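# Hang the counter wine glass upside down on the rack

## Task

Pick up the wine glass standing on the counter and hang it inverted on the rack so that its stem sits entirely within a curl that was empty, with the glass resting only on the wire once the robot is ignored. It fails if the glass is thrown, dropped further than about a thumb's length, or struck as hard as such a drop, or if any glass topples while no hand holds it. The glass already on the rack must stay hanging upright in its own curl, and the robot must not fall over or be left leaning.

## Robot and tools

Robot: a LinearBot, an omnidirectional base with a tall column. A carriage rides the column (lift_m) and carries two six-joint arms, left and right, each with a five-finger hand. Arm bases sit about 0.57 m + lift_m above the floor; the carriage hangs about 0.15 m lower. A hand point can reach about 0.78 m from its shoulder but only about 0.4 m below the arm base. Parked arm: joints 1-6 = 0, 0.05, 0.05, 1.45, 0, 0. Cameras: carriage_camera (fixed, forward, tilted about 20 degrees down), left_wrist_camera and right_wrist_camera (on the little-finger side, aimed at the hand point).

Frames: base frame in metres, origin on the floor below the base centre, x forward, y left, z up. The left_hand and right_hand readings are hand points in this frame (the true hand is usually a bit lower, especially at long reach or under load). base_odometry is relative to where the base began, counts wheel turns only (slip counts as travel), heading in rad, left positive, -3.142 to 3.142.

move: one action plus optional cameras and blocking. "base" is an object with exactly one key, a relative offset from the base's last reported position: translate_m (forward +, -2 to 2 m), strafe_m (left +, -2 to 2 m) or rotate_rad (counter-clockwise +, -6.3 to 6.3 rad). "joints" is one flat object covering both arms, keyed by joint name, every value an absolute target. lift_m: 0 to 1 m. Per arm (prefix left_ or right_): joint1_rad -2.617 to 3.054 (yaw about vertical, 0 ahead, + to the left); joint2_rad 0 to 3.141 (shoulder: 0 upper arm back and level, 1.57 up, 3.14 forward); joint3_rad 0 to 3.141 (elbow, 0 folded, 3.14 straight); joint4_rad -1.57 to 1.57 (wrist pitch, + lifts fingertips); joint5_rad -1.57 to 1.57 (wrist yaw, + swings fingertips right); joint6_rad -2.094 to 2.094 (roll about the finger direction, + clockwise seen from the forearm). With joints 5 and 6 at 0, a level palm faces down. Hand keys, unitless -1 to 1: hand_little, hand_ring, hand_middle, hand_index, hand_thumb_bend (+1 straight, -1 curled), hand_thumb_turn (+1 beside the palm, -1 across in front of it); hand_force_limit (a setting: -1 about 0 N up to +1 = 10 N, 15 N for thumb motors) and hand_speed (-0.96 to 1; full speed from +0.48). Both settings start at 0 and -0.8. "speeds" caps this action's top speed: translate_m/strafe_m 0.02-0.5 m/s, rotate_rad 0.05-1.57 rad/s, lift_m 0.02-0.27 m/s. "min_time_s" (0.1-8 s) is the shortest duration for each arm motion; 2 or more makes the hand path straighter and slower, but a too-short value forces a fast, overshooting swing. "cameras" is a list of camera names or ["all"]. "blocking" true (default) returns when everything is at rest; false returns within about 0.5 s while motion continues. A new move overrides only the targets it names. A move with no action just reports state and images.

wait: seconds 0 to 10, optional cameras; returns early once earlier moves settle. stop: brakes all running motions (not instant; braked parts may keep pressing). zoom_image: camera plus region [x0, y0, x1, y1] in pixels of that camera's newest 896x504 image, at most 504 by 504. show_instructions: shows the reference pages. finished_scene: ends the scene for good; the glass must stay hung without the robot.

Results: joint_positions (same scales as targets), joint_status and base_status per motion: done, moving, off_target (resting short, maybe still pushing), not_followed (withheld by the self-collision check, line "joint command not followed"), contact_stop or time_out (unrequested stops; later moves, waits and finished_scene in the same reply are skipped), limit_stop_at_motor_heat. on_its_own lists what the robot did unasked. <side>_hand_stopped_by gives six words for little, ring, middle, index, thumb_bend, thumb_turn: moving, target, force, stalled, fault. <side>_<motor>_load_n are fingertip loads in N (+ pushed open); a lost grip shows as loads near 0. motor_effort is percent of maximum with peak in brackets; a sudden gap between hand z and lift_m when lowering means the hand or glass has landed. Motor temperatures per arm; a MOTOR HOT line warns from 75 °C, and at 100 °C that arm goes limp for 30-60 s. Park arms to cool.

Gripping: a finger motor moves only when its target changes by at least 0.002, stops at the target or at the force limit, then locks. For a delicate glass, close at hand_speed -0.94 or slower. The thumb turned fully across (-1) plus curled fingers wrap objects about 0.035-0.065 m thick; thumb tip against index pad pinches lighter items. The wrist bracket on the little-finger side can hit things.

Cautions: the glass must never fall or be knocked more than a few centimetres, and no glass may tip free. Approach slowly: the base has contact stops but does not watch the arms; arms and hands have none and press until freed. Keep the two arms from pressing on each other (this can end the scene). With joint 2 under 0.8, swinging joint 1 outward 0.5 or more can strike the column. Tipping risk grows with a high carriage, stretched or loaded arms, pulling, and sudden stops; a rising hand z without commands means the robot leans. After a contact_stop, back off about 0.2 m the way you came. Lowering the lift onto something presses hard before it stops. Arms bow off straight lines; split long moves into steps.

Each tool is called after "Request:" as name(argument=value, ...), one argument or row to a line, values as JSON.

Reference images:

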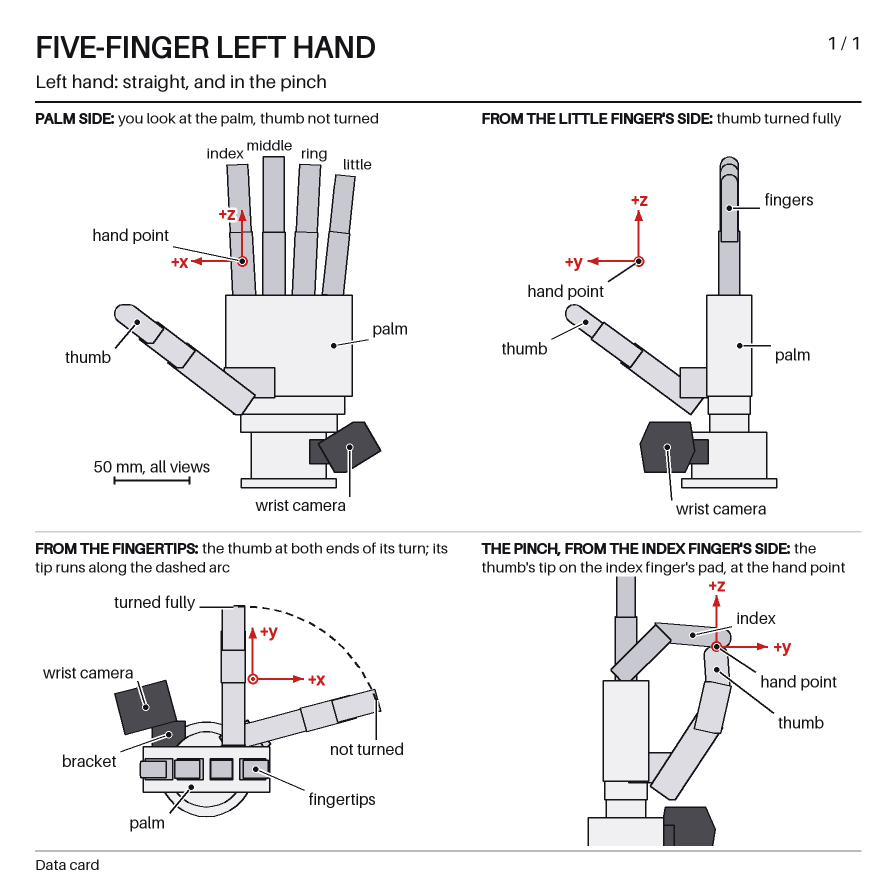

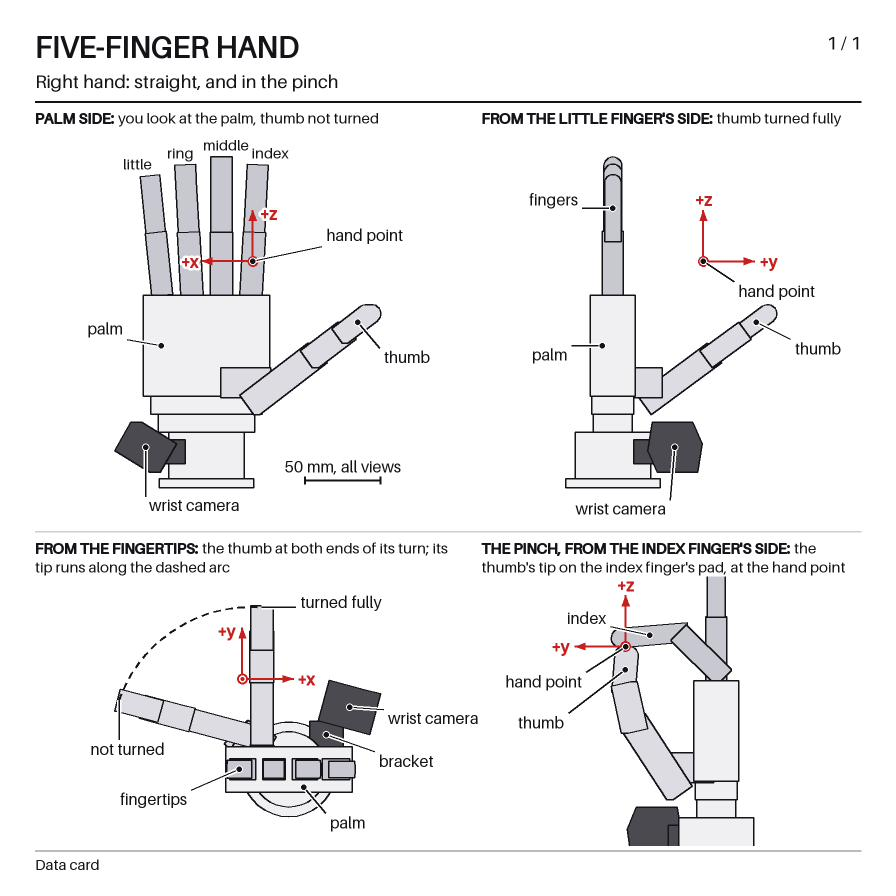

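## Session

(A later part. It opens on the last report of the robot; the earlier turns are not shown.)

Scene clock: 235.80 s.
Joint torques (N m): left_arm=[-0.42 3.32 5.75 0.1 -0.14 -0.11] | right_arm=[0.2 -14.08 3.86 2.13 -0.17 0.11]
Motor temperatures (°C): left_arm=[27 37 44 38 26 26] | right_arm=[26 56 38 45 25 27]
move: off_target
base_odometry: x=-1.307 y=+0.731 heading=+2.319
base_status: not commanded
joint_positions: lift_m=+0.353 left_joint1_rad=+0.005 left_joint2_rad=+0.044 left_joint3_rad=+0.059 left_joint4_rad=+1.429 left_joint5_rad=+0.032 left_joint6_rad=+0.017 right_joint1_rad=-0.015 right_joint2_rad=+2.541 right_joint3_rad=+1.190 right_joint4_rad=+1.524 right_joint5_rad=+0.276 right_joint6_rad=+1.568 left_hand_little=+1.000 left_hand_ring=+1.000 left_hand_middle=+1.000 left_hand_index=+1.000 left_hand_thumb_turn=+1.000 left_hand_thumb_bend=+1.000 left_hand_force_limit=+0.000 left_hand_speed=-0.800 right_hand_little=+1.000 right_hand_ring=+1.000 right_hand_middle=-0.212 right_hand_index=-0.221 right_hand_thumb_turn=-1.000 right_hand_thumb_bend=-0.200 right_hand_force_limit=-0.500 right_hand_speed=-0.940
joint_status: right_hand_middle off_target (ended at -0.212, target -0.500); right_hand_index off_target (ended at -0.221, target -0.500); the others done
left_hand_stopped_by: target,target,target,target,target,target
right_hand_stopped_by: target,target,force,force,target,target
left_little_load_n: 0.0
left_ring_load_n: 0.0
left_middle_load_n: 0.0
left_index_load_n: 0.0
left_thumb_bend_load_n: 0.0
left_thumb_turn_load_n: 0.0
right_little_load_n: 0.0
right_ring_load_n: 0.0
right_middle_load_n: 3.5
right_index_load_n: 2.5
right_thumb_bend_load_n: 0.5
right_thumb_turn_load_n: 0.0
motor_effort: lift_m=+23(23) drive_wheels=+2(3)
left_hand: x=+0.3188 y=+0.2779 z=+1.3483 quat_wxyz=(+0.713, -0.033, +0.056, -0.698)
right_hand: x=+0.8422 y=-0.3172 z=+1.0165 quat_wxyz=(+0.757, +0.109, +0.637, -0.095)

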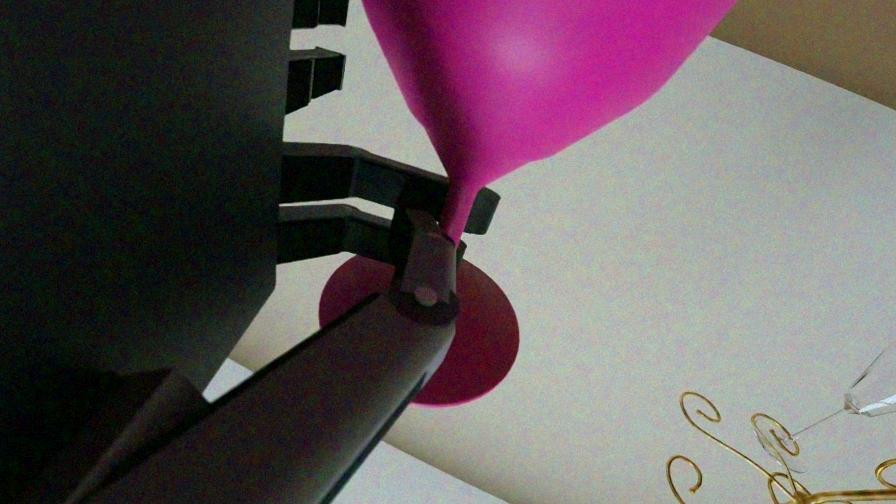

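Request:
move(
  joints={"right_hand_index":0.6,"right_hand_middle":0.6,"right_hand_speed":-0.85},
  cameras=["right_wrist_camera","carriage_camera"],
)

Scene clock: 239.43 s.
Joint torques (N m): left_arm=[-0.44 3.29 5.67 0.11 -0.13 -0.09] | right_arm=[0.18 -14.09 3.85 2.13 -0.17 0.11]
Motor temperatures (°C): left_arm=[27 37 43 38 26 26] | right_arm=[26 56 38 45 25 27]
move: done
base_odometry: x=-1.307 y=+0.731 heading=+2.319
base_status: not commanded
joint_positions: lift_m=+0.353 left_joint1_rad=+0.005 left_joint2_rad=+0.044 left_joint3_rad=+0.059 left_joint4_rad=+1.429 left_joint5_rad=+0.032 left_joint6_rad=+0.017 right_joint1_rad=-0.015 right_joint2_rad=+2.541 right_joint3_rad=+1.190 right_joint4_rad=+1.524 right_joint5_rad=+0.276 right_joint6_rad=+1.568 left_hand_little=+1.000 left_hand_ring=+1.000 left_hand_middle=+1.000 left_hand_index=+1.000 left_hand_thumb_turn=+1.000 left_hand_thumb_bend=+1.000 left_hand_force_limit=+0.000 left_hand_speed=-0.800 right_hand_little=+1.000 right_hand_ring=+1.000 right_hand_middle=+0.600 right_hand_index=+0.600 right_hand_thumb_turn=-1.000 right_hand_thumb_bend=-0.200 right_hand_force_limit=-0.500 right_hand_speed=-0.850
joint_status: all done
left_hand_stopped_by: target,target,target,target,target,target
right_hand_stopped_by: target,target,target,target,target,target
left_little_load_n: 0.0
left_ring_load_n: 0.0
left_middle_load_n: 0.0
left_index_load_n: 0.0
left_thumb_bend_load_n: 0.0
left_thumb_turn_load_n: 0.0
right_little_load_n: 0.0
right_ring_load_n: 0.0
right_middle_load_n: 0.0
right_index_load_n: 0.0
right_thumb_bend_load_n: 0.0
right_thumb_turn_load_n: 0.0
motor_effort: lift_m=+23(23) drive_wheels=+1(4)
left_hand: x=+0.3188 y=+0.2779 z=+1.3483 quat_wxyz=(+0.713, -0.033, +0.056, -0.698)
right_hand: x=+0.8422 y=-0.3172 z=+1.0165 quat_wxyz=(+0.757, +0.109, +0.637, -0.095)
pictures: carriage_camera, right_wrist_camera

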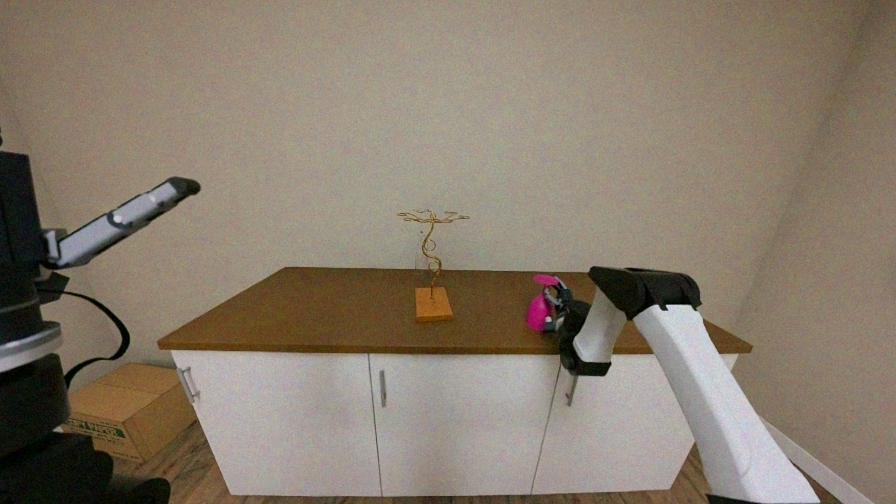

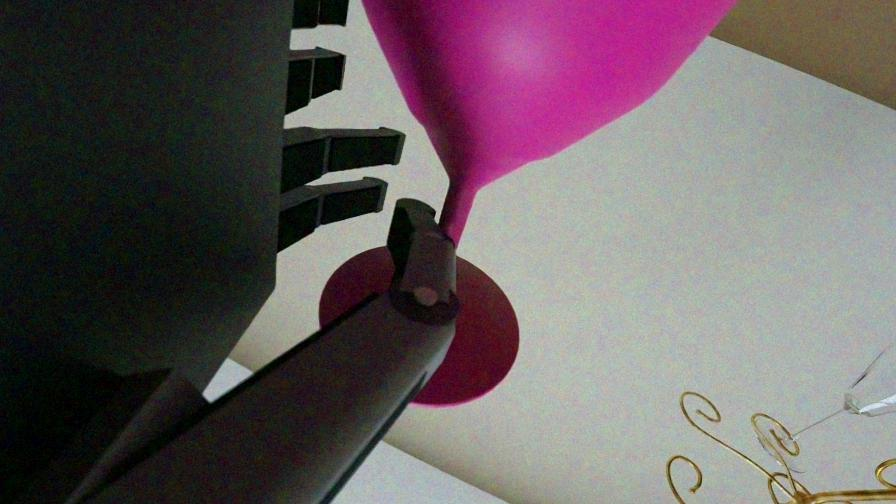

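Request:
move(
  base={"translate_m":-0.03},
  speeds={"translate_m":0.03},
  cameras=[],
)

Request:
move(
  joints={"right_hand_thumb_bend":0.5,"right_hand_speed":-0.7},
  cameras=["right_wrist_camera"],
)

Scene clock: 241.10 s.
Joint torques (N m): left_arm=[-0.46 3.4 5.81 0.13 -0.14 -0.08] | right_arm=[0.2 -13.97 3.92 2.15 -0.15 0.11]
Motor temperatures (°C): left_arm=[27 37 43 38 26 26] | right_arm=[26 56 38 45 25 27]
move: done
base_odometry: x=-1.286 y=+0.709 heading=+2.318
base_status: done
joint_positions: lift_m=+0.353 left_joint1_rad=+0.005 left_joint2_rad=+0.044 left_joint3_rad=+0.059 left_joint4_rad=+1.428 left_joint5_rad=+0.032 left_joint6_rad=+0.017 right_joint1_rad=-0.015 right_joint2_rad=+2.541 right_joint3_rad=+1.190 right_joint4_rad=+1.523 right_joint5_rad=+0.276 right_joint6_rad=+1.568 left_hand_little=+1.000 left_hand_ring=+1.000 left_hand_middle=+1.000 left_hand_index=+1.000 left_hand_thumb_turn=+1.000 left_hand_thumb_bend=+1.000 left_hand_force_limit=+0.000 left_hand_speed=-0.800 right_hand_little=+1.000 right_hand_ring=+1.000 right_hand_middle=+0.600 right_hand_index=+0.600 right_hand_thumb_turn=-1.000 right_hand_thumb_bend=-0.200 right_hand_force_limit=-0.500 right_hand_speed=-0.850
joint_status: not commanded
left_hand_stopped_by: target,target,target,target,target,target
right_hand_stopped_by: target,target,target,target,target,target
left_little_load_n: 0.0
left_ring_load_n: 0.0
left_middle_load_n: 0.0
left_index_load_n: 0.0
left_thumb_bend_load_n: 0.0
left_thumb_turn_load_n: 0.0
right_little_load_n: 0.0
right_ring_load_n: 0.0
right_middle_load_n: 0.0
right_index_load_n: 0.0
right_thumb_bend_load_n: 0.0
right_thumb_turn_load_n: 0.0
motor_effort: lift_m=+23(23) drive_wheels=+3(8)
left_hand: x=+0.3191 y=+0.2779 z=+1.3482 quat_wxyz=(+0.713, -0.034, +0.056, -0.698)
right_hand: x=+0.8422 y=-0.3172 z=+1.0164 quat_wxyz=(+0.757, +0.109, +0.637, -0.095)

Scene clock: 243.23 s.
Joint torques (N m): left_arm=[-0.49 3.36 5.72 0.1 -0.14 -0.08] | right_arm=[0.2 -14.09 3.84 2.12 -0.17 0.11]
Motor temperatures (°C): left_arm=[27 37 43 38 26 26] | right_arm=[26 56 38 44 25 27]
move: done
base_odometry: x=-1.286 y=+0.709 heading=+2.318
base_status: not commanded
joint_positions: lift_m=+0.353 left_joint1_rad=+0.005 left_joint2_rad=+0.044 left_joint3_rad=+0.059 left_joint4_rad=+1.428 left_joint5_rad=+0.032 left_joint6_rad=+0.017 right_joint1_rad=-0.015 right_joint2_rad=+2.541 right_joint3_rad=+1.190 right_joint4_rad=+1.523 right_joint5_rad=+0.276 right_joint6_rad=+1.568 left_hand_little=+1.000 left_hand_ring=+1.000 left_hand_middle=+1.000 left_hand_index=+1.000 left_hand_thumb_turn=+1.000 left_hand_thumb_bend=+1.000 left_hand_force_limit=+0.000 left_hand_speed=-0.800 right_hand_little=+1.000 right_hand_ring=+1.000 right_hand_middle=+0.600 right_hand_index=+0.600 right_hand_thumb_turn=-1.000 right_hand_thumb_bend=+0.500 right_hand_force_limit=-0.500 right_hand_speed=-0.700
joint_status: all done
left_hand_stopped_by: target,target,target,target,target,target
right_hand_stopped_by: target,target,target,target,target,target
left_little_load_n: 0.0
left_ring_load_n: 0.0
left_middle_load_n: 0.0
left_index_load_n: 0.0
left_thumb_bend_load_n: 0.0
left_thumb_turn_load_n: 0.0
right_little_load_n: -0.5
right_ring_load_n: 0.0
right_middle_load_n: 0.0
right_index_load_n: 0.0
right_thumb_bend_load_n: 0.0
right_thumb_turn_load_n: -0.5
motor_effort: lift_m=+23(23) drive_wheels=+2(5)
left_hand: x=+0.3190 y=+0.2779 z=+1.3482 quat_wxyz=(+0.713, -0.034, +0.056, -0.698)
right_hand: x=+0.8422 y=-0.3172 z=+1.0164 quat_wxyz=(+0.757, +0.109, +0.637, -0.095)

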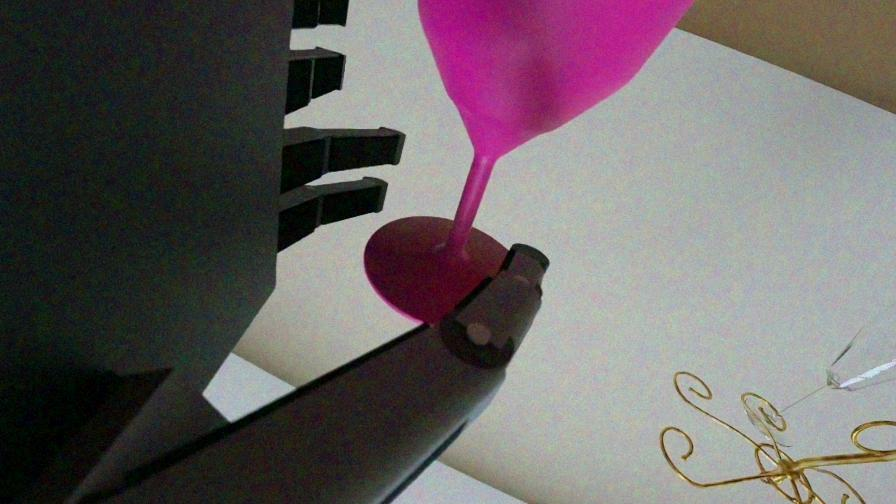

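Request:
move(
  joints={"right_joint1_rad":0.018},
  min_time_s=1.5,
  cameras=["right_wrist_camera"],
)

Scene clock: 246.10 s.
Joint torques (N m): left_arm=[-0.53 3.34 5.82 0.1 -0.13 -0.1] | right_arm=[0.21 -14.08 3.86 2.14 -0.17 0.11]
Motor temperatures (°C): left_arm=[27 37 43 37 26 26] | right_arm=[26 56 38 44 25 27]
move: done
base_odometry: x=-1.286 y=+0.709 heading=+2.318
base_status: not commanded
joint_positions: lift_m=+0.353 left_joint1_rad=+0.005 left_joint2_rad=+0.044 left_joint3_rad=+0.059 left_joint4_rad=+1.428 left_joint5_rad=+0.032 left_joint6_rad=+0.017 right_joint1_rad=+0.013 right_joint2_rad=+2.541 right_joint3_rad=+1.190 right_joint4_rad=+1.523 right_joint5_rad=+0.276 right_joint6_rad=+1.568 left_hand_little=+1.000 left_hand_ring=+1.000 left_hand_middle=+1.000 left_hand_index=+1.000 left_hand_thumb_turn=+1.000 left_hand_thumb_bend=+1.000 left_hand_force_limit=+0.000 left_hand_speed=-0.800 right_hand_little=+1.000 right_hand_ring=+1.000 right_hand_middle=+0.600 right_hand_index=+0.600 right_hand_thumb_turn=-1.000 right_hand_thumb_bend=+0.500 right_hand_force_limit=-0.500 right_hand_speed=-0.700
joint_status: all done
left_hand_stopped_by: target,target,target,target,target,target
right_hand_stopped_by: target,target,target,target,target,target
left_little_load_n: 0.0
left_ring_load_n: 0.0
left_middle_load_n: 0.0
left_index_load_n: 0.0
left_thumb_bend_load_n: 0.0
left_thumb_turn_load_n: -0.5
right_little_load_n: 0.0
right_ring_load_n: 0.0
right_middle_load_n: 0.0
right_index_load_n: 0.0
right_thumb_bend_load_n: 0.0
right_thumb_turn_load_n: 0.0
motor_effort: lift_m=+23(23) drive_wheels=+2(5)
left_hand: x=+0.3190 y=+0.2779 z=+1.3482 quat_wxyz=(+0.713, -0.034, +0.056, -0.698)
right_hand: x=+0.8421 y=-0.3000 z=+1.0164 quat_wxyz=(+0.759, +0.100, +0.638, -0.085)

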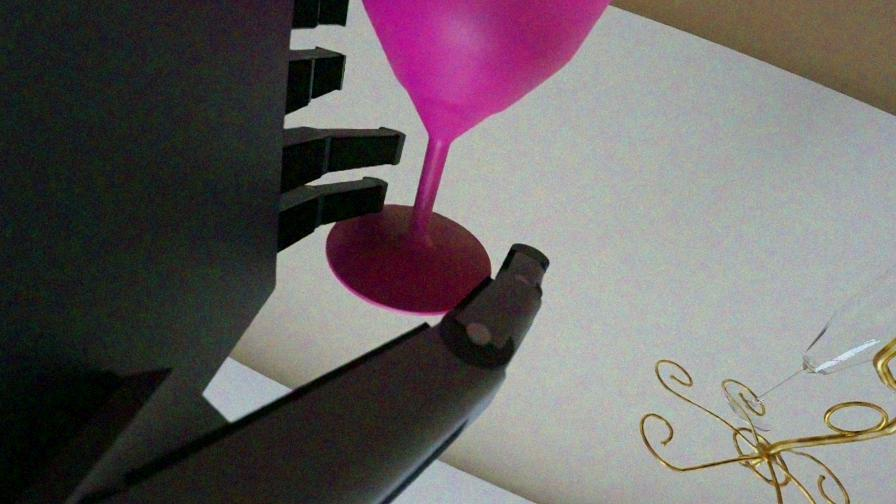

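Request:
move(
  joints={"right_joint1_rad":0.0},
  base={"translate_m":0.018},
  speeds={"translate_m":0.03},
  min_time_s=0.8,
  cameras=["right_wrist_camera"],
)

Scene clock: 247.70 s.
Joint torques (N m): left_arm=[-0.43 3.34 5.79 0.14 -0.15 -0.08] | right_arm=[-0.5 -13.94 3.78 2.1 -0.18 0.11]
Motor temperatures (°C): left_arm=[27 37 43 37 26 26] | right_arm=[26 56 38 44 25 27]
move: done
base_odometry: x=-1.298 y=+0.722 heading=+2.319
base_status: done
joint_positions: lift_m=+0.353 left_joint1_rad=+0.005 left_joint2_rad=+0.044 left_joint3_rad=+0.059 left_joint4_rad=+1.428 left_joint5_rad=+0.032 left_joint6_rad=+0.017 right_joint1_rad=+0.004 right_joint2_rad=+2.541 right_joint3_rad=+1.190 right_joint4_rad=+1.524 right_joint5_rad=+0.276 right_joint6_rad=+1.568 left_hand_little=+1.000 left_hand_ring=+1.000 left_hand_middle=+1.000 left_hand_index=+1.000 left_hand_thumb_turn=+1.000 left_hand_thumb_bend=+1.000 left_hand_force_limit=+0.000 left_hand_speed=-0.800 right_hand_little=+1.000 right_hand_ring=+1.000 right_hand_middle=+0.600 right_hand_index=+0.600 right_hand_thumb_turn=-1.000 right_hand_thumb_bend=+0.500 right_hand_force_limit=-0.500 right_hand_speed=-0.700
joint_status: all done
left_hand_stopped_by: target,target,target,target,target,target
right_hand_stopped_by: target,target,target,target,target,target
left_little_load_n: 0.0
left_ring_load_n: 0.0
left_middle_load_n: 0.0
left_index_load_n: 0.0
left_thumb_bend_load_n: 0.0
left_thumb_turn_load_n: 0.0
right_little_load_n: 0.0
right_ring_load_n: 0.0
right_middle_load_n: 0.0
right_index_load_n: 0.0
right_thumb_bend_load_n: 0.0
right_thumb_turn_load_n: 0.0
motor_effort: lift_m=+23(23) drive_wheels=+1(9)
left_hand: x=+0.3191 y=+0.2779 z=+1.3482 quat_wxyz=(+0.713, -0.034, +0.056, -0.698)
right_hand: x=+0.8421 y=-0.3055 z=+1.0165 quat_wxyz=(+0.758, +0.103, +0.638, -0.088)

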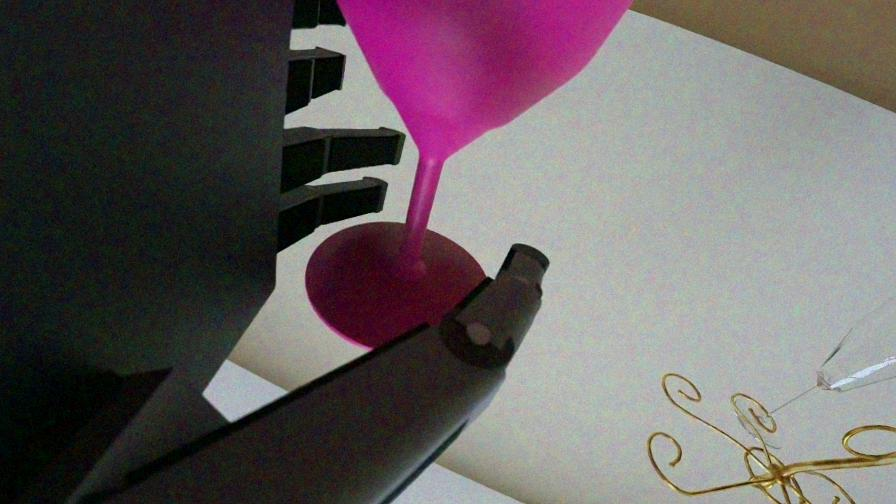

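Request:
move(
  joints={"right_hand_index":0.03,"right_hand_middle":0.1,"right_hand_speed":-0.85},
  cameras=["right_wrist_camera"],
)

Request:
zoom_image(
  camera="right_wrist_camera",
  region=[260, 80, 580, 380],
)

Scene clock: 249.73 s.
Joint torques (N m): left_arm=[-0.43 3.32 5.81 0.14 -0.13 -0.09] | right_arm=[-0.5 -13.98 3.88 2.12 -0.17 0.11]
Motor temperatures (°C): left_arm=[27 37 43 37 26 26] | right_arm=[26 56 38 44 25 27]
move: done
base_odometry: x=-1.298 y=+0.722 heading=+2.319
base_status: not commanded
joint_positions: lift_m=+0.353 left_joint1_rad=+0.005 left_joint2_rad=+0.044 left_joint3_rad=+0.059 left_joint4_rad=+1.427 left_joint5_rad=+0.032 left_joint6_rad=+0.017 right_joint1_rad=+0.004 right_joint2_rad=+2.541 right_joint3_rad=+1.190 right_joint4_rad=+1.524 right_joint5_rad=+0.276 right_joint6_rad=+1.568 left_hand_little=+1.000 left_hand_ring=+1.000 left_hand_middle=+1.000 left_hand_index=+1.000 left_hand_thumb_turn=+1.000 left_hand_thumb_bend=+1.000 left_hand_force_limit=+0.000 left_hand_speed=-0.800 right_hand_little=+1.000 right_hand_ring=+1.000 right_hand_middle=+0.100 right_hand_index=+0.030 right_hand_thumb_turn=-1.000 right_hand_thumb_bend=+0.500 right_hand_force_limit=-0.500 right_hand_speed=-0.850
joint_status: all done
left_hand_stopped_by: target,target,target,target,target,target
right_hand_stopped_by: target,target,target,target,target,target
left_little_load_n: 0.0
left_ring_load_n: 0.0
left_middle_load_n: 0.0
left_index_load_n: 0.0
left_thumb_bend_load_n: 0.0
left_thumb_turn_load_n: 0.0
right_little_load_n: 0.0
right_ring_load_n: 0.0
right_middle_load_n: 0.0
right_index_load_n: 0.0
right_thumb_bend_load_n: 0.0
right_thumb_turn_load_n: 0.0
motor_effort: lift_m=+23(23) drive_wheels=+2(5)
left_hand: x=+0.3192 y=+0.2779 z=+1.3482 quat_wxyz=(+0.713, -0.034, +0.057, -0.698)
right_hand: x=+0.8421 y=-0.3055 z=+1.0165 quat_wxyz=(+0.758, +0.103, +0.638, -0.088)

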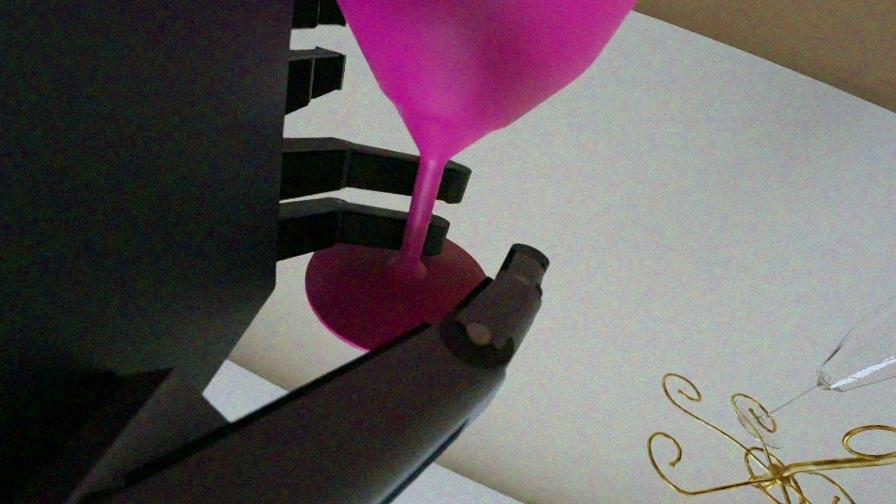

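Scaled by 1.575 from the camera's image (finer frame: 1280x720).

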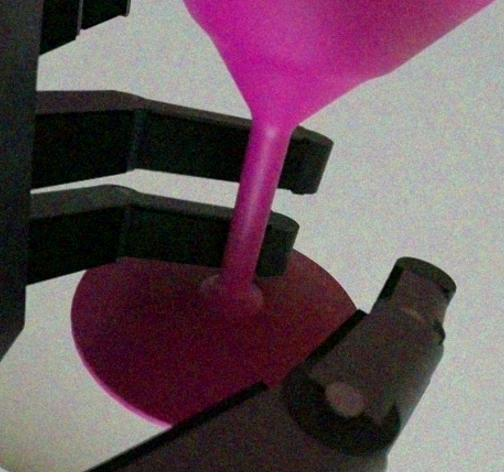

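Request:
move(
  joints={"right_hand_thumb_bend":0.0,"right_hand_speed":-0.8},
  cameras=["right_wrist_camera"],
)

Request:
zoom_image(
  camera="right_wrist_camera",
  region=[260, 80, 580, 380],
)

Scene clock: 252.10 s.
Joint torques (N m): left_arm=[-0.55 3.32 5.74 0.12 -0.14 -0.09] | right_arm=[-0.49 -14.08 3.88 2.14 -0.17 0.11]
Motor temperatures (°C): left_arm=[27 37 43 37 26 26] | right_arm=[26 56 38 44 25 27]
move: done
base_odometry: x=-1.298 y=+0.722 heading=+2.319
base_status: not commanded
joint_positions: lift_m=+0.353 left_joint1_rad=+0.005 left_joint2_rad=+0.044 left_joint3_rad=+0.059 left_joint4_rad=+1.427 left_joint5_rad=+0.032 left_joint6_rad=+0.017 right_joint1_rad=+0.004 right_joint2_rad=+2.541 right_joint3_rad=+1.190 right_joint4_rad=+1.524 right_joint5_rad=+0.276 right_joint6_rad=+1.568 left_hand_little=+1.000 left_hand_ring=+1.000 left_hand_middle=+1.000 left_hand_index=+1.000 left_hand_thumb_turn=+1.000 left_hand_thumb_bend=+1.000 left_hand_force_limit=+0.000 left_hand_speed=-0.800 right_hand_little=+1.000 right_hand_ring=+1.000 right_hand_middle=+0.100 right_hand_index=+0.030 right_hand_thumb_turn=-1.000 right_hand_thumb_bend=+0.000 right_hand_force_limit=-0.500 right_hand_speed=-0.800
joint_status: all done
left_hand_stopped_by: target,target,target,target,target,target
right_hand_stopped_by: target,target,target,target,target,target
left_little_load_n: 0.0
left_ring_load_n: 0.0
left_middle_load_n: 0.0
left_index_load_n: 0.0
left_thumb_bend_load_n: 0.0
left_thumb_turn_load_n: 0.0
right_little_load_n: 0.0
right_ring_load_n: 0.0
right_middle_load_n: 0.0
right_index_load_n: 0.0
right_thumb_bend_load_n: 0.0
right_thumb_turn_load_n: 0.0
motor_effort: lift_m=+23(23) drive_wheels=+3(5)
left_hand: x=+0.3192 y=+0.2779 z=+1.3482 quat_wxyz=(+0.713, -0.034, +0.057, -0.698)
right_hand: x=+0.8421 y=-0.3055 z=+1.0165 quat_wxyz=(+0.758, +0.103, +0.638, -0.088)

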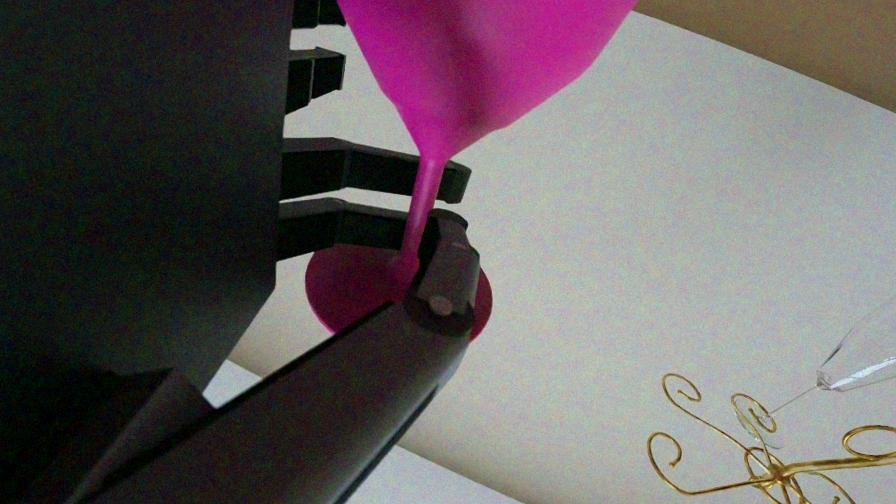

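Scaled by 1.575 from the camera's image (finer frame: 1280x720).

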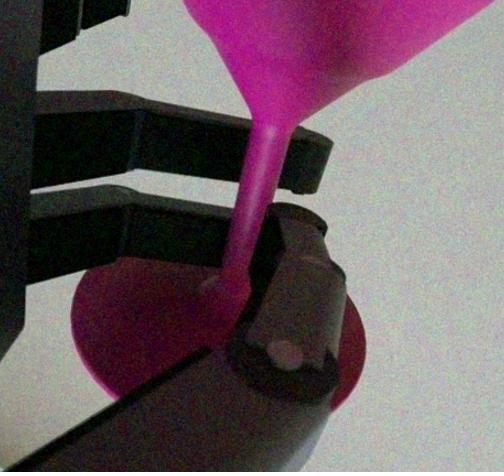

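Request:
move(
  joints={"right_hand_thumb_bend":-0.2,"right_hand_speed":-0.85},
  cameras=["right_wrist_camera"],
)

Request:
zoom_image(
  camera="right_wrist_camera",
  region=[260, 80, 580, 380],
)

Scene clock: 253.70 s.
Joint torques (N m): left_arm=[-0.39 3.33 5.75 0.09 -0.13 -0.11] | right_arm=[-0.49 -14.08 3.86 2.13 -0.17 0.11]
Motor temperatures (°C): left_arm=[27 37 43 37 26 26] | right_arm=[26 56 38 44 25 27]
move: done
base_odometry: x=-1.298 y=+0.722 heading=+2.319
base_status: not commanded
joint_positions: lift_m=+0.353 left_joint1_rad=+0.005 left_joint2_rad=+0.044 left_joint3_rad=+0.059 left_joint4_rad=+1.427 left_joint5_rad=+0.032 left_joint6_rad=+0.017 right_joint1_rad=+0.004 right_joint2_rad=+2.541 right_joint3_rad=+1.190 right_joint4_rad=+1.524 right_joint5_rad=+0.276 right_joint6_rad=+1.568 left_hand_little=+1.000 left_hand_ring=+1.000 left_hand_middle=+1.000 left_hand_index=+1.000 left_hand_thumb_turn=+1.000 left_hand_thumb_bend=+1.000 left_hand_force_limit=+0.000 left_hand_speed=-0.800 right_hand_little=+1.000 right_hand_ring=+1.000 right_hand_middle=+0.100 right_hand_index=+0.030 right_hand_thumb_turn=-1.000 right_hand_thumb_bend=-0.200 right_hand_force_limit=-0.500 right_hand_speed=-0.850
joint_status: all done
left_hand_stopped_by: target,target,target,target,target,target
right_hand_stopped_by: target,target,target,target,target,target
left_little_load_n: 0.0
left_ring_load_n: 0.0
left_middle_load_n: 0.0
left_index_load_n: 0.0
left_thumb_bend_load_n: 0.0
left_thumb_turn_load_n: 0.0
right_little_load_n: 0.0
right_ring_load_n: 0.0
right_middle_load_n: 0.0
right_index_load_n: 0.0
right_thumb_bend_load_n: 0.0
right_thumb_turn_load_n: 0.0
motor_effort: lift_m=+23(23) drive_wheels=+3(5)
left_hand: x=+0.3192 y=+0.2779 z=+1.3482 quat_wxyz=(+0.713, -0.034, +0.057, -0.698)
right_hand: x=+0.8421 y=-0.3055 z=+1.0165 quat_wxyz=(+0.758, +0.103, +0.638, -0.088)

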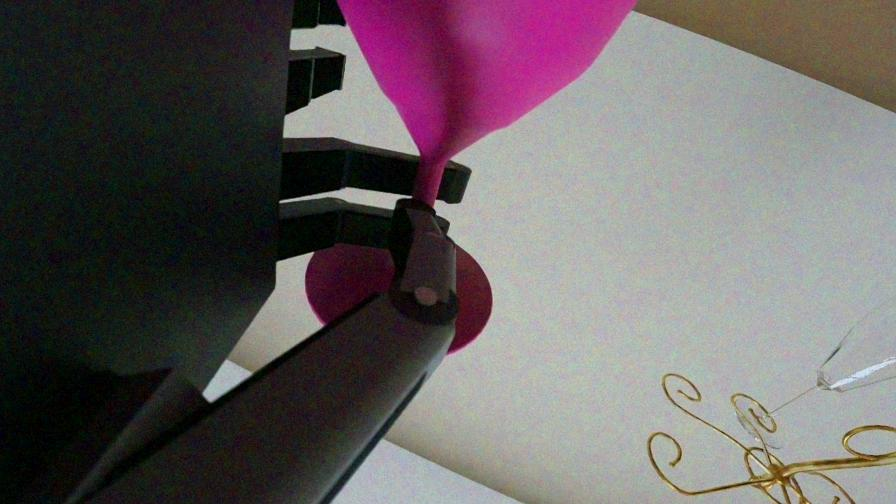

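Scaled by 1.575 from the camera's image (finer frame: 1280x720).

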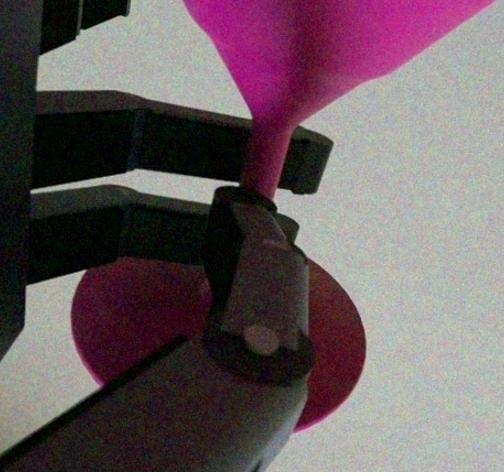

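Request:
move(
  joints={"right_hand_index":-0.12,"right_hand_middle":-0.08,"right_hand_speed":-0.94,"right_hand_force_limit":-0.6},
  cameras=["right_wrist_camera"],
)

Request:
zoom_image(
  camera="right_wrist_camera",
  region=[260, 80, 580, 380],
)

Scene clock: 255.47 s.
Joint torques (N m): left_arm=[-0.44 3.33 5.75 0.13 -0.14 -0.1] | right_arm=[-0.49 -14.09 3.86 2.13 -0.17 0.11]
Motor temperatures (°C): left_arm=[27 37 43 37 26 26] | right_arm=[26 56 38 44 25 27]
move: done
base_odometry: x=-1.298 y=+0.722 heading=+2.319
base_status: not commanded
joint_positions: lift_m=+0.353 left_joint1_rad=+0.005 left_joint2_rad=+0.044 left_joint3_rad=+0.059 left_joint4_rad=+1.427 left_joint5_rad=+0.032 left_joint6_rad=+0.017 right_joint1_rad=+0.004 right_joint2_rad=+2.541 right_joint3_rad=+1.190 right_joint4_rad=+1.524 right_joint5_rad=+0.276 right_joint6_rad=+1.568 left_hand_little=+1.000 left_hand_ring=+1.000 left_hand_middle=+1.000 left_hand_index=+1.000 left_hand_thumb_turn=+1.000 left_hand_thumb_bend=+1.000 left_hand_force_limit=+0.000 left_hand_speed=-0.800 right_hand_little=+1.000 right_hand_ring=+1.000 right_hand_middle=-0.080 right_hand_index=-0.120 right_hand_thumb_turn=-1.000 right_hand_thumb_bend=-0.200 right_hand_force_limit=-0.600 right_hand_speed=-0.940
joint_status: all done
left_hand_stopped_by: target,target,target,target,target,target
right_hand_stopped_by: target,target,target,target,target,target
left_little_load_n: 0.0
left_ring_load_n: 0.0
left_middle_load_n: 0.0
left_index_load_n: 0.0
left_thumb_bend_load_n: -0.5
left_thumb_turn_load_n: 0.0
right_little_load_n: 0.0
right_ring_load_n: 0.0
right_middle_load_n: 0.0
right_index_load_n: 0.0
right_thumb_bend_load_n: 0.0
right_thumb_turn_load_n: 0.0
motor_effort: lift_m=+23(23) drive_wheels=+1(5)
left_hand: x=+0.3192 y=+0.2779 z=+1.3482 quat_wxyz=(+0.713, -0.034, +0.057, -0.698)
right_hand: x=+0.8421 y=-0.3055 z=+1.0165 quat_wxyz=(+0.758, +0.103, +0.638, -0.088)

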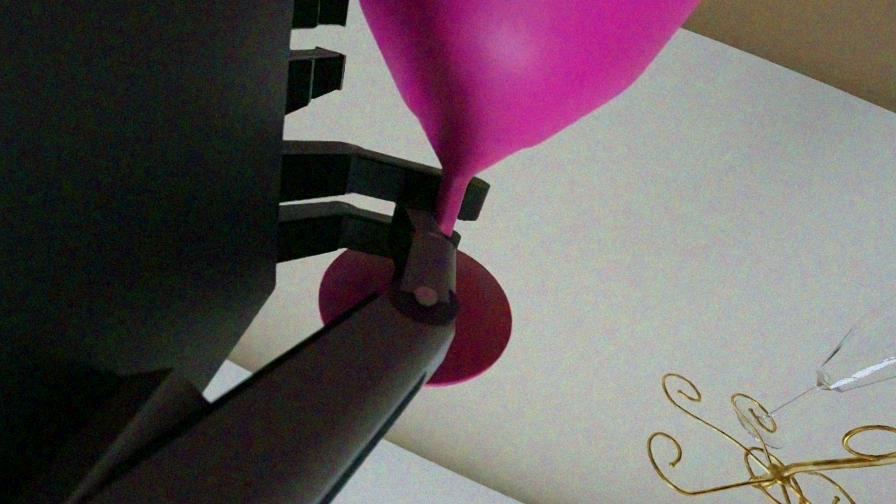

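Scaled by 1.575 from the camera's image (finer frame: 1280x720).

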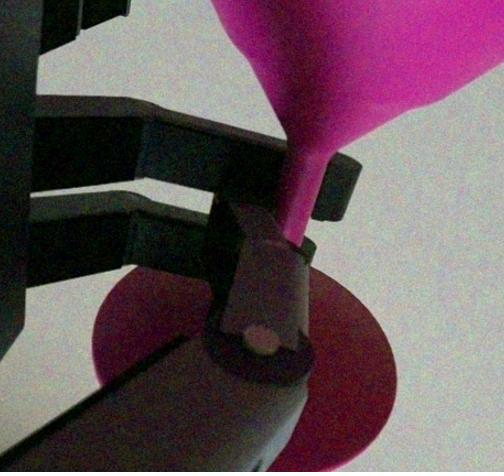

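Request:
move(
  joints={"right_hand_index":0.6,"right_hand_middle":0.6,"right_hand_speed":-0.8},
  cameras=[],
)

Request:
move(
  base={"translate_m":-0.02},
  speeds={"translate_m":0.03},
  cameras=[],
)

Request:
move(
  joints={"right_hand_thumb_bend":0.5,"right_hand_speed":-0.7},
  cameras=[],
)

Request:
move(
  joints={"right_joint1_rad":0.022},
  min_time_s=0.8,
  cameras=[],
)

Request:
move(
  base={"translate_m":0.02},
  speeds={"translate_m":0.03},
  cameras=["right_wrist_camera"],
)

Scene clock: 257.93 s.
Joint torques (N m): left_arm=[-0.53 3.32 5.78 0.11 -0.15 -0.11] | right_arm=[-0.49 -14.09 3.86 2.13 -0.17 0.11]
Motor temperatures (°C): left_arm=[27 37 43 37 26 26] | right_arm=[26 56 38 44 25 27]
move: done
base_odometry: x=-1.298 y=+0.722 heading=+2.319
base_status: not commanded
joint_positions: lift_m=+0.353 left_joint1_rad=+0.005 left_joint2_rad=+0.044 left_joint3_rad=+0.059 left_joint4_rad=+1.427 left_joint5_rad=+0.032 left_joint6_rad=+0.017 right_joint1_rad=+0.004 right_joint2_rad=+2.541 right_joint3_rad=+1.190 right_joint4_rad=+1.524 right_joint5_rad=+0.276 right_joint6_rad=+1.568 left_hand_little=+1.000 left_hand_ring=+1.000 left_hand_middle=+1.000 left_hand_index=+1.000 left_hand_thumb_turn=+1.000 left_hand_thumb_bend=+1.000 left_hand_force_limit=+0.000 left_hand_speed=-0.800 right_hand_little=+1.000 right_hand_ring=+1.000 right_hand_middle=+0.600 right_hand_index=+0.600 right_hand_thumb_turn=-1.000 right_hand_thumb_bend=-0.200 right_hand_force_limit=-0.600 right_hand_speed=-0.800
joint_status: all done
left_hand_stopped_by: target,target,target,target,target,target
right_hand_stopped_by: target,target,target,target,target,target
left_little_load_n: 0.0
left_ring_load_n: 0.0
left_middle_load_n: 0.0
left_index_load_n: 0.0
left_thumb_bend_load_n: 0.0
left_thumb_turn_load_n: 0.0
right_little_load_n: 0.0
right_ring_load_n: 0.0
right_middle_load_n: 0.0
right_index_load_n: 0.0
right_thumb_bend_load_n: 0.0
right_thumb_turn_load_n: 0.0
motor_effort: lift_m=+23(24) drive_wheels=+3(3)
left_hand: x=+0.3192 y=+0.2779 z=+1.3482 quat_wxyz=(+0.713, -0.034, +0.057, -0.698)
right_hand: x=+0.8421 y=-0.3055 z=+1.0165 quat_wxyz=(+0.758, +0.103, +0.638, -0.088)

Scene clock: 259.03 s.
Joint torques (N m): left_arm=[-0.44 3.48 5.76 0.14 -0.14 -0.1] | right_arm=[-0.49 -14.08 3.95 2.15 -0.19 0.11]
Motor temperatures (°C): left_arm=[27 37 43 37 26 26] | right_arm=[26 56 38 44 25 27]
move: done
base_odometry: x=-1.285 y=+0.707 heading=+2.318
base_status: done
joint_positions: lift_m=+0.353 left_joint1_rad=+0.005 left_joint2_rad=+0.044 left_joint3_rad=+0.059 left_joint4_rad=+1.427 left_joint5_rad=+0.032 left_joint6_rad=+0.017 right_joint1_rad=+0.004 right_joint2_rad=+2.541 right_joint3_rad=+1.190 right_joint4_rad=+1.523 right_joint5_rad=+0.276 right_joint6_rad=+1.568 left_hand_little=+1.000 left_hand_ring=+1.000 left_hand_middle=+1.000 left_hand_index=+1.000 left_hand_thumb_turn=+1.000 left_hand_thumb_bend=+1.000 left_hand_force_limit=+0.000 left_hand_speed=-0.800 right_hand_little=+1.000 right_hand_ring=+1.000 right_hand_middle=+0.600 right_hand_index=+0.600 right_hand_thumb_turn=-1.000 right_hand_thumb_bend=-0.200 right_hand_force_limit=-0.600 right_hand_speed=-0.800
joint_status: not commanded
left_hand_stopped_by: target,target,target,target,target,target
right_hand_stopped_by: target,target,target,target,target,target
left_little_load_n: 0.0
left_ring_load_n: 0.0
left_middle_load_n: 0.0
left_index_load_n: 0.0
left_thumb_bend_load_n: 0.0
left_thumb_turn_load_n: 0.0
right_little_load_n: 0.0
right_ring_load_n: 0.0
right_middle_load_n: 0.0
right_index_load_n: 0.0
right_thumb_bend_load_n: 0.0
right_thumb_turn_load_n: -0.5
motor_effort: lift_m=+23(23) drive_wheels=+1(8)
left_hand: x=+0.3192 y=+0.2779 z=+1.3482 quat_wxyz=(+0.713, -0.034, +0.057, -0.698)
right_hand: x=+0.8422 y=-0.3055 z=+1.0164 quat_wxyz=(+0.758, +0.103, +0.638, -0.088)

Scene clock: 261.17 s.
Joint torques (N m): left_arm=[-0.53 3.3 5.74 0.14 -0.14 -0.06] | right_arm=[-0.49 -14 3.78 2.15 -0.17 0.11]
Motor temperatures (°C): left_arm=[27 37 43 37 26 26] | right_arm=[26 56 38 44 25 27]
move: done
base_odometry: x=-1.285 y=+0.707 heading=+2.318
base_status: not commanded
joint_positions: lift_m=+0.353 left_joint1_rad=+0.005 left_joint2_rad=+0.044 left_joint3_rad=+0.059 left_joint4_rad=+1.428 left_joint5_rad=+0.032 left_joint6_rad=+0.017 right_joint1_rad=+0.004 right_joint2_rad=+2.541 right_joint3_rad=+1.190 right_joint4_rad=+1.523 right_joint5_rad=+0.276 right_joint6_rad=+1.568 left_hand_little=+1.000 left_hand_ring=+1.000 left_hand_middle=+1.000 left_hand_index=+1.000 left_hand_thumb_turn=+1.000 left_hand_thumb_bend=+1.000 left_hand_force_limit=+0.000 left_hand_speed=-0.800 right_hand_little=+1.000 right_hand_ring=+1.000 right_hand_middle=+0.600 right_hand_index=+0.600 right_hand_thumb_turn=-1.000 right_hand_thumb_bend=+0.500 right_hand_force_limit=-0.600 right_hand_speed=-0.700
joint_status: all done
left_hand_stopped_by: target,target,target,target,target,target
right_hand_stopped_by: target,target,target,target,target,target
left_little_load_n: 0.0
left_ring_load_n: 0.0
left_middle_load_n: 0.0
left_index_load_n: 0.0
left_thumb_bend_load_n: 0.0
left_thumb_turn_load_n: 0.0
right_little_load_n: 0.0
right_ring_load_n: 0.0
right_middle_load_n: 0.0
right_index_load_n: 0.0
right_thumb_bend_load_n: 0.0
right_thumb_turn_load_n: 0.0
motor_effort: lift_m=+23(23) drive_wheels=+4(6)
left_hand: x=+0.3191 y=+0.2779 z=+1.3482 quat_wxyz=(+0.713, -0.034, +0.056, -0.698)
right_hand: x=+0.8422 y=-0.3055 z=+1.0164 quat_wxyz=(+0.758, +0.103, +0.638, -0.088)

Scene clock: 262.27 s.
Joint torques (N m): left_arm=[-0.46 3.21 5.71 0.12 -0.14 -0.11] | right_arm=[0.14 -14.08 3.86 2.13 -0.17 0.11]
Motor temperatures (°C): left_arm=[27 37 43 37 26 26] | right_arm=[26 56 38 44 25 27]
move: done
base_odometry: x=-1.285 y=+0.707 heading=+2.318
base_status: not commanded
joint_positions: lift_m=+0.353 left_joint1_rad=+0.005 left_joint2_rad=+0.044 left_joint3_rad=+0.059 left_joint4_rad=+1.428 left_joint5_rad=+0.032 left_joint6_rad=+0.017 right_joint1_rad=+0.018 right_joint2_rad=+2.541 right_joint3_rad=+1.190 right_joint4_rad=+1.523 right_joint5_rad=+0.276 right_joint6_rad=+1.568 left_hand_little=+1.000 left_hand_ring=+1.000 left_hand_middle=+1.000 left_hand_index=+1.000 left_hand_thumb_turn=+1.000 left_hand_thumb_bend=+1.000 left_hand_force_limit=+0.000 left_hand_speed=-0.800 right_hand_little=+1.000 right_hand_ring=+1.000 right_hand_middle=+0.600 right_hand_index=+0.600 right_hand_thumb_turn=-1.000 right_hand_thumb_bend=+0.500 right_hand_force_limit=-0.600 right_hand_speed=-0.700
joint_status: all done
left_hand_stopped_by: target,target,target,target,target,target
right_hand_stopped_by: target,target,target,target,target,target
left_little_load_n: 0.0
left_ring_load_n: 0.0
left_middle_load_n: 0.5
left_index_load_n: 0.0
left_thumb_bend_load_n: 0.0
left_thumb_turn_load_n: 0.0
right_little_load_n: 0.0
right_ring_load_n: 0.0
right_middle_load_n: 0.0
right_index_load_n: 0.0
right_thumb_bend_load_n: 0.0
right_thumb_turn_load_n: 0.0
motor_effort: lift_m=+23(23) drive_wheels=+3(5)
left_hand: x=+0.3191 y=+0.2779 z=+1.3482 quat_wxyz=(+0.713, -0.034, +0.056, -0.698)
right_hand: x=+0.8420 y=-0.2970 z=+1.0164 quat_wxyz=(+0.759, +0.098, +0.639, -0.083)

Scene clock: 263.37 s.
Joint torques (N m): left_arm=[-0.49 3.38 5.71 0.07 -0.14 -0.1] | right_arm=[0.13 -14.16 3.93 2.15 -0.16 0.11]
Motor temperatures (°C): left_arm=[27 37 43 37 26 26] | right_arm=[26 56 38 44 25 27]
move: done
base_odometry: x=-1.298 y=+0.722 heading=+2.319
base_status: done
joint_positions: lift_m=+0.353 left_joint1_rad=+0.005 left_joint2_rad=+0.044 left_joint3_rad=+0.059 left_joint4_rad=+1.428 left_joint5_rad=+0.032 left_joint6_rad=+0.017 right_joint1_rad=+0.018 right_joint2_rad=+2.541 right_joint3_rad=+1.190 right_joint4_rad=+1.524 right_joint5_rad=+0.276 right_joint6_rad=+1.568 left_hand_little=+1.000 left_hand_ring=+1.000 left_hand_middle=+1.000 left_hand_index=+1.000 left_hand_thumb_turn=+1.000 left_hand_thumb_bend=+1.000 left_hand_force_limit=+0.000 left_hand_speed=-0.800 right_hand_little=+1.000 right_hand_ring=+1.000 right_hand_middle=+0.600 right_hand_index=+0.600 right_hand_thumb_turn=-1.000 right_hand_thumb_bend=+0.500 right_hand_force_limit=-0.600 right_hand_speed=-0.700
joint_status: not commanded
left_hand_stopped_by: target,target,target,target,target,target
right_hand_stopped_by: target,target,target,target,target,target
left_little_load_n: 0.0
left_ring_load_n: 0.0
left_middle_load_n: 0.0
left_index_load_n: 0.0
left_thumb_bend_load_n: 0.0
left_thumb_turn_load_n: 0.0
right_little_load_n: 0.0
right_ring_load_n: 0.0
right_middle_load_n: 0.0
right_index_load_n: 0.0
right_thumb_bend_load_n: 0.0
right_thumb_turn_load_n: 0.0
motor_effort: lift_m=+23(23) drive_wheels=-3(7)
left_hand: x=+0.3191 y=+0.2779 z=+1.3482 quat_wxyz=(+0.713, -0.034, +0.056, -0.698)
right_hand: x=+0.8420 y=-0.2970 z=+1.0165 quat_wxyz=(+0.759, +0.098, +0.638, -0.083)

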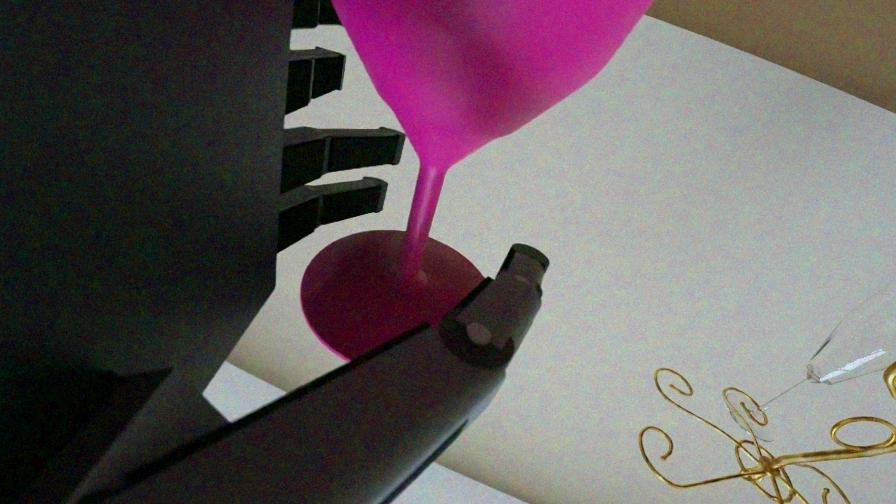

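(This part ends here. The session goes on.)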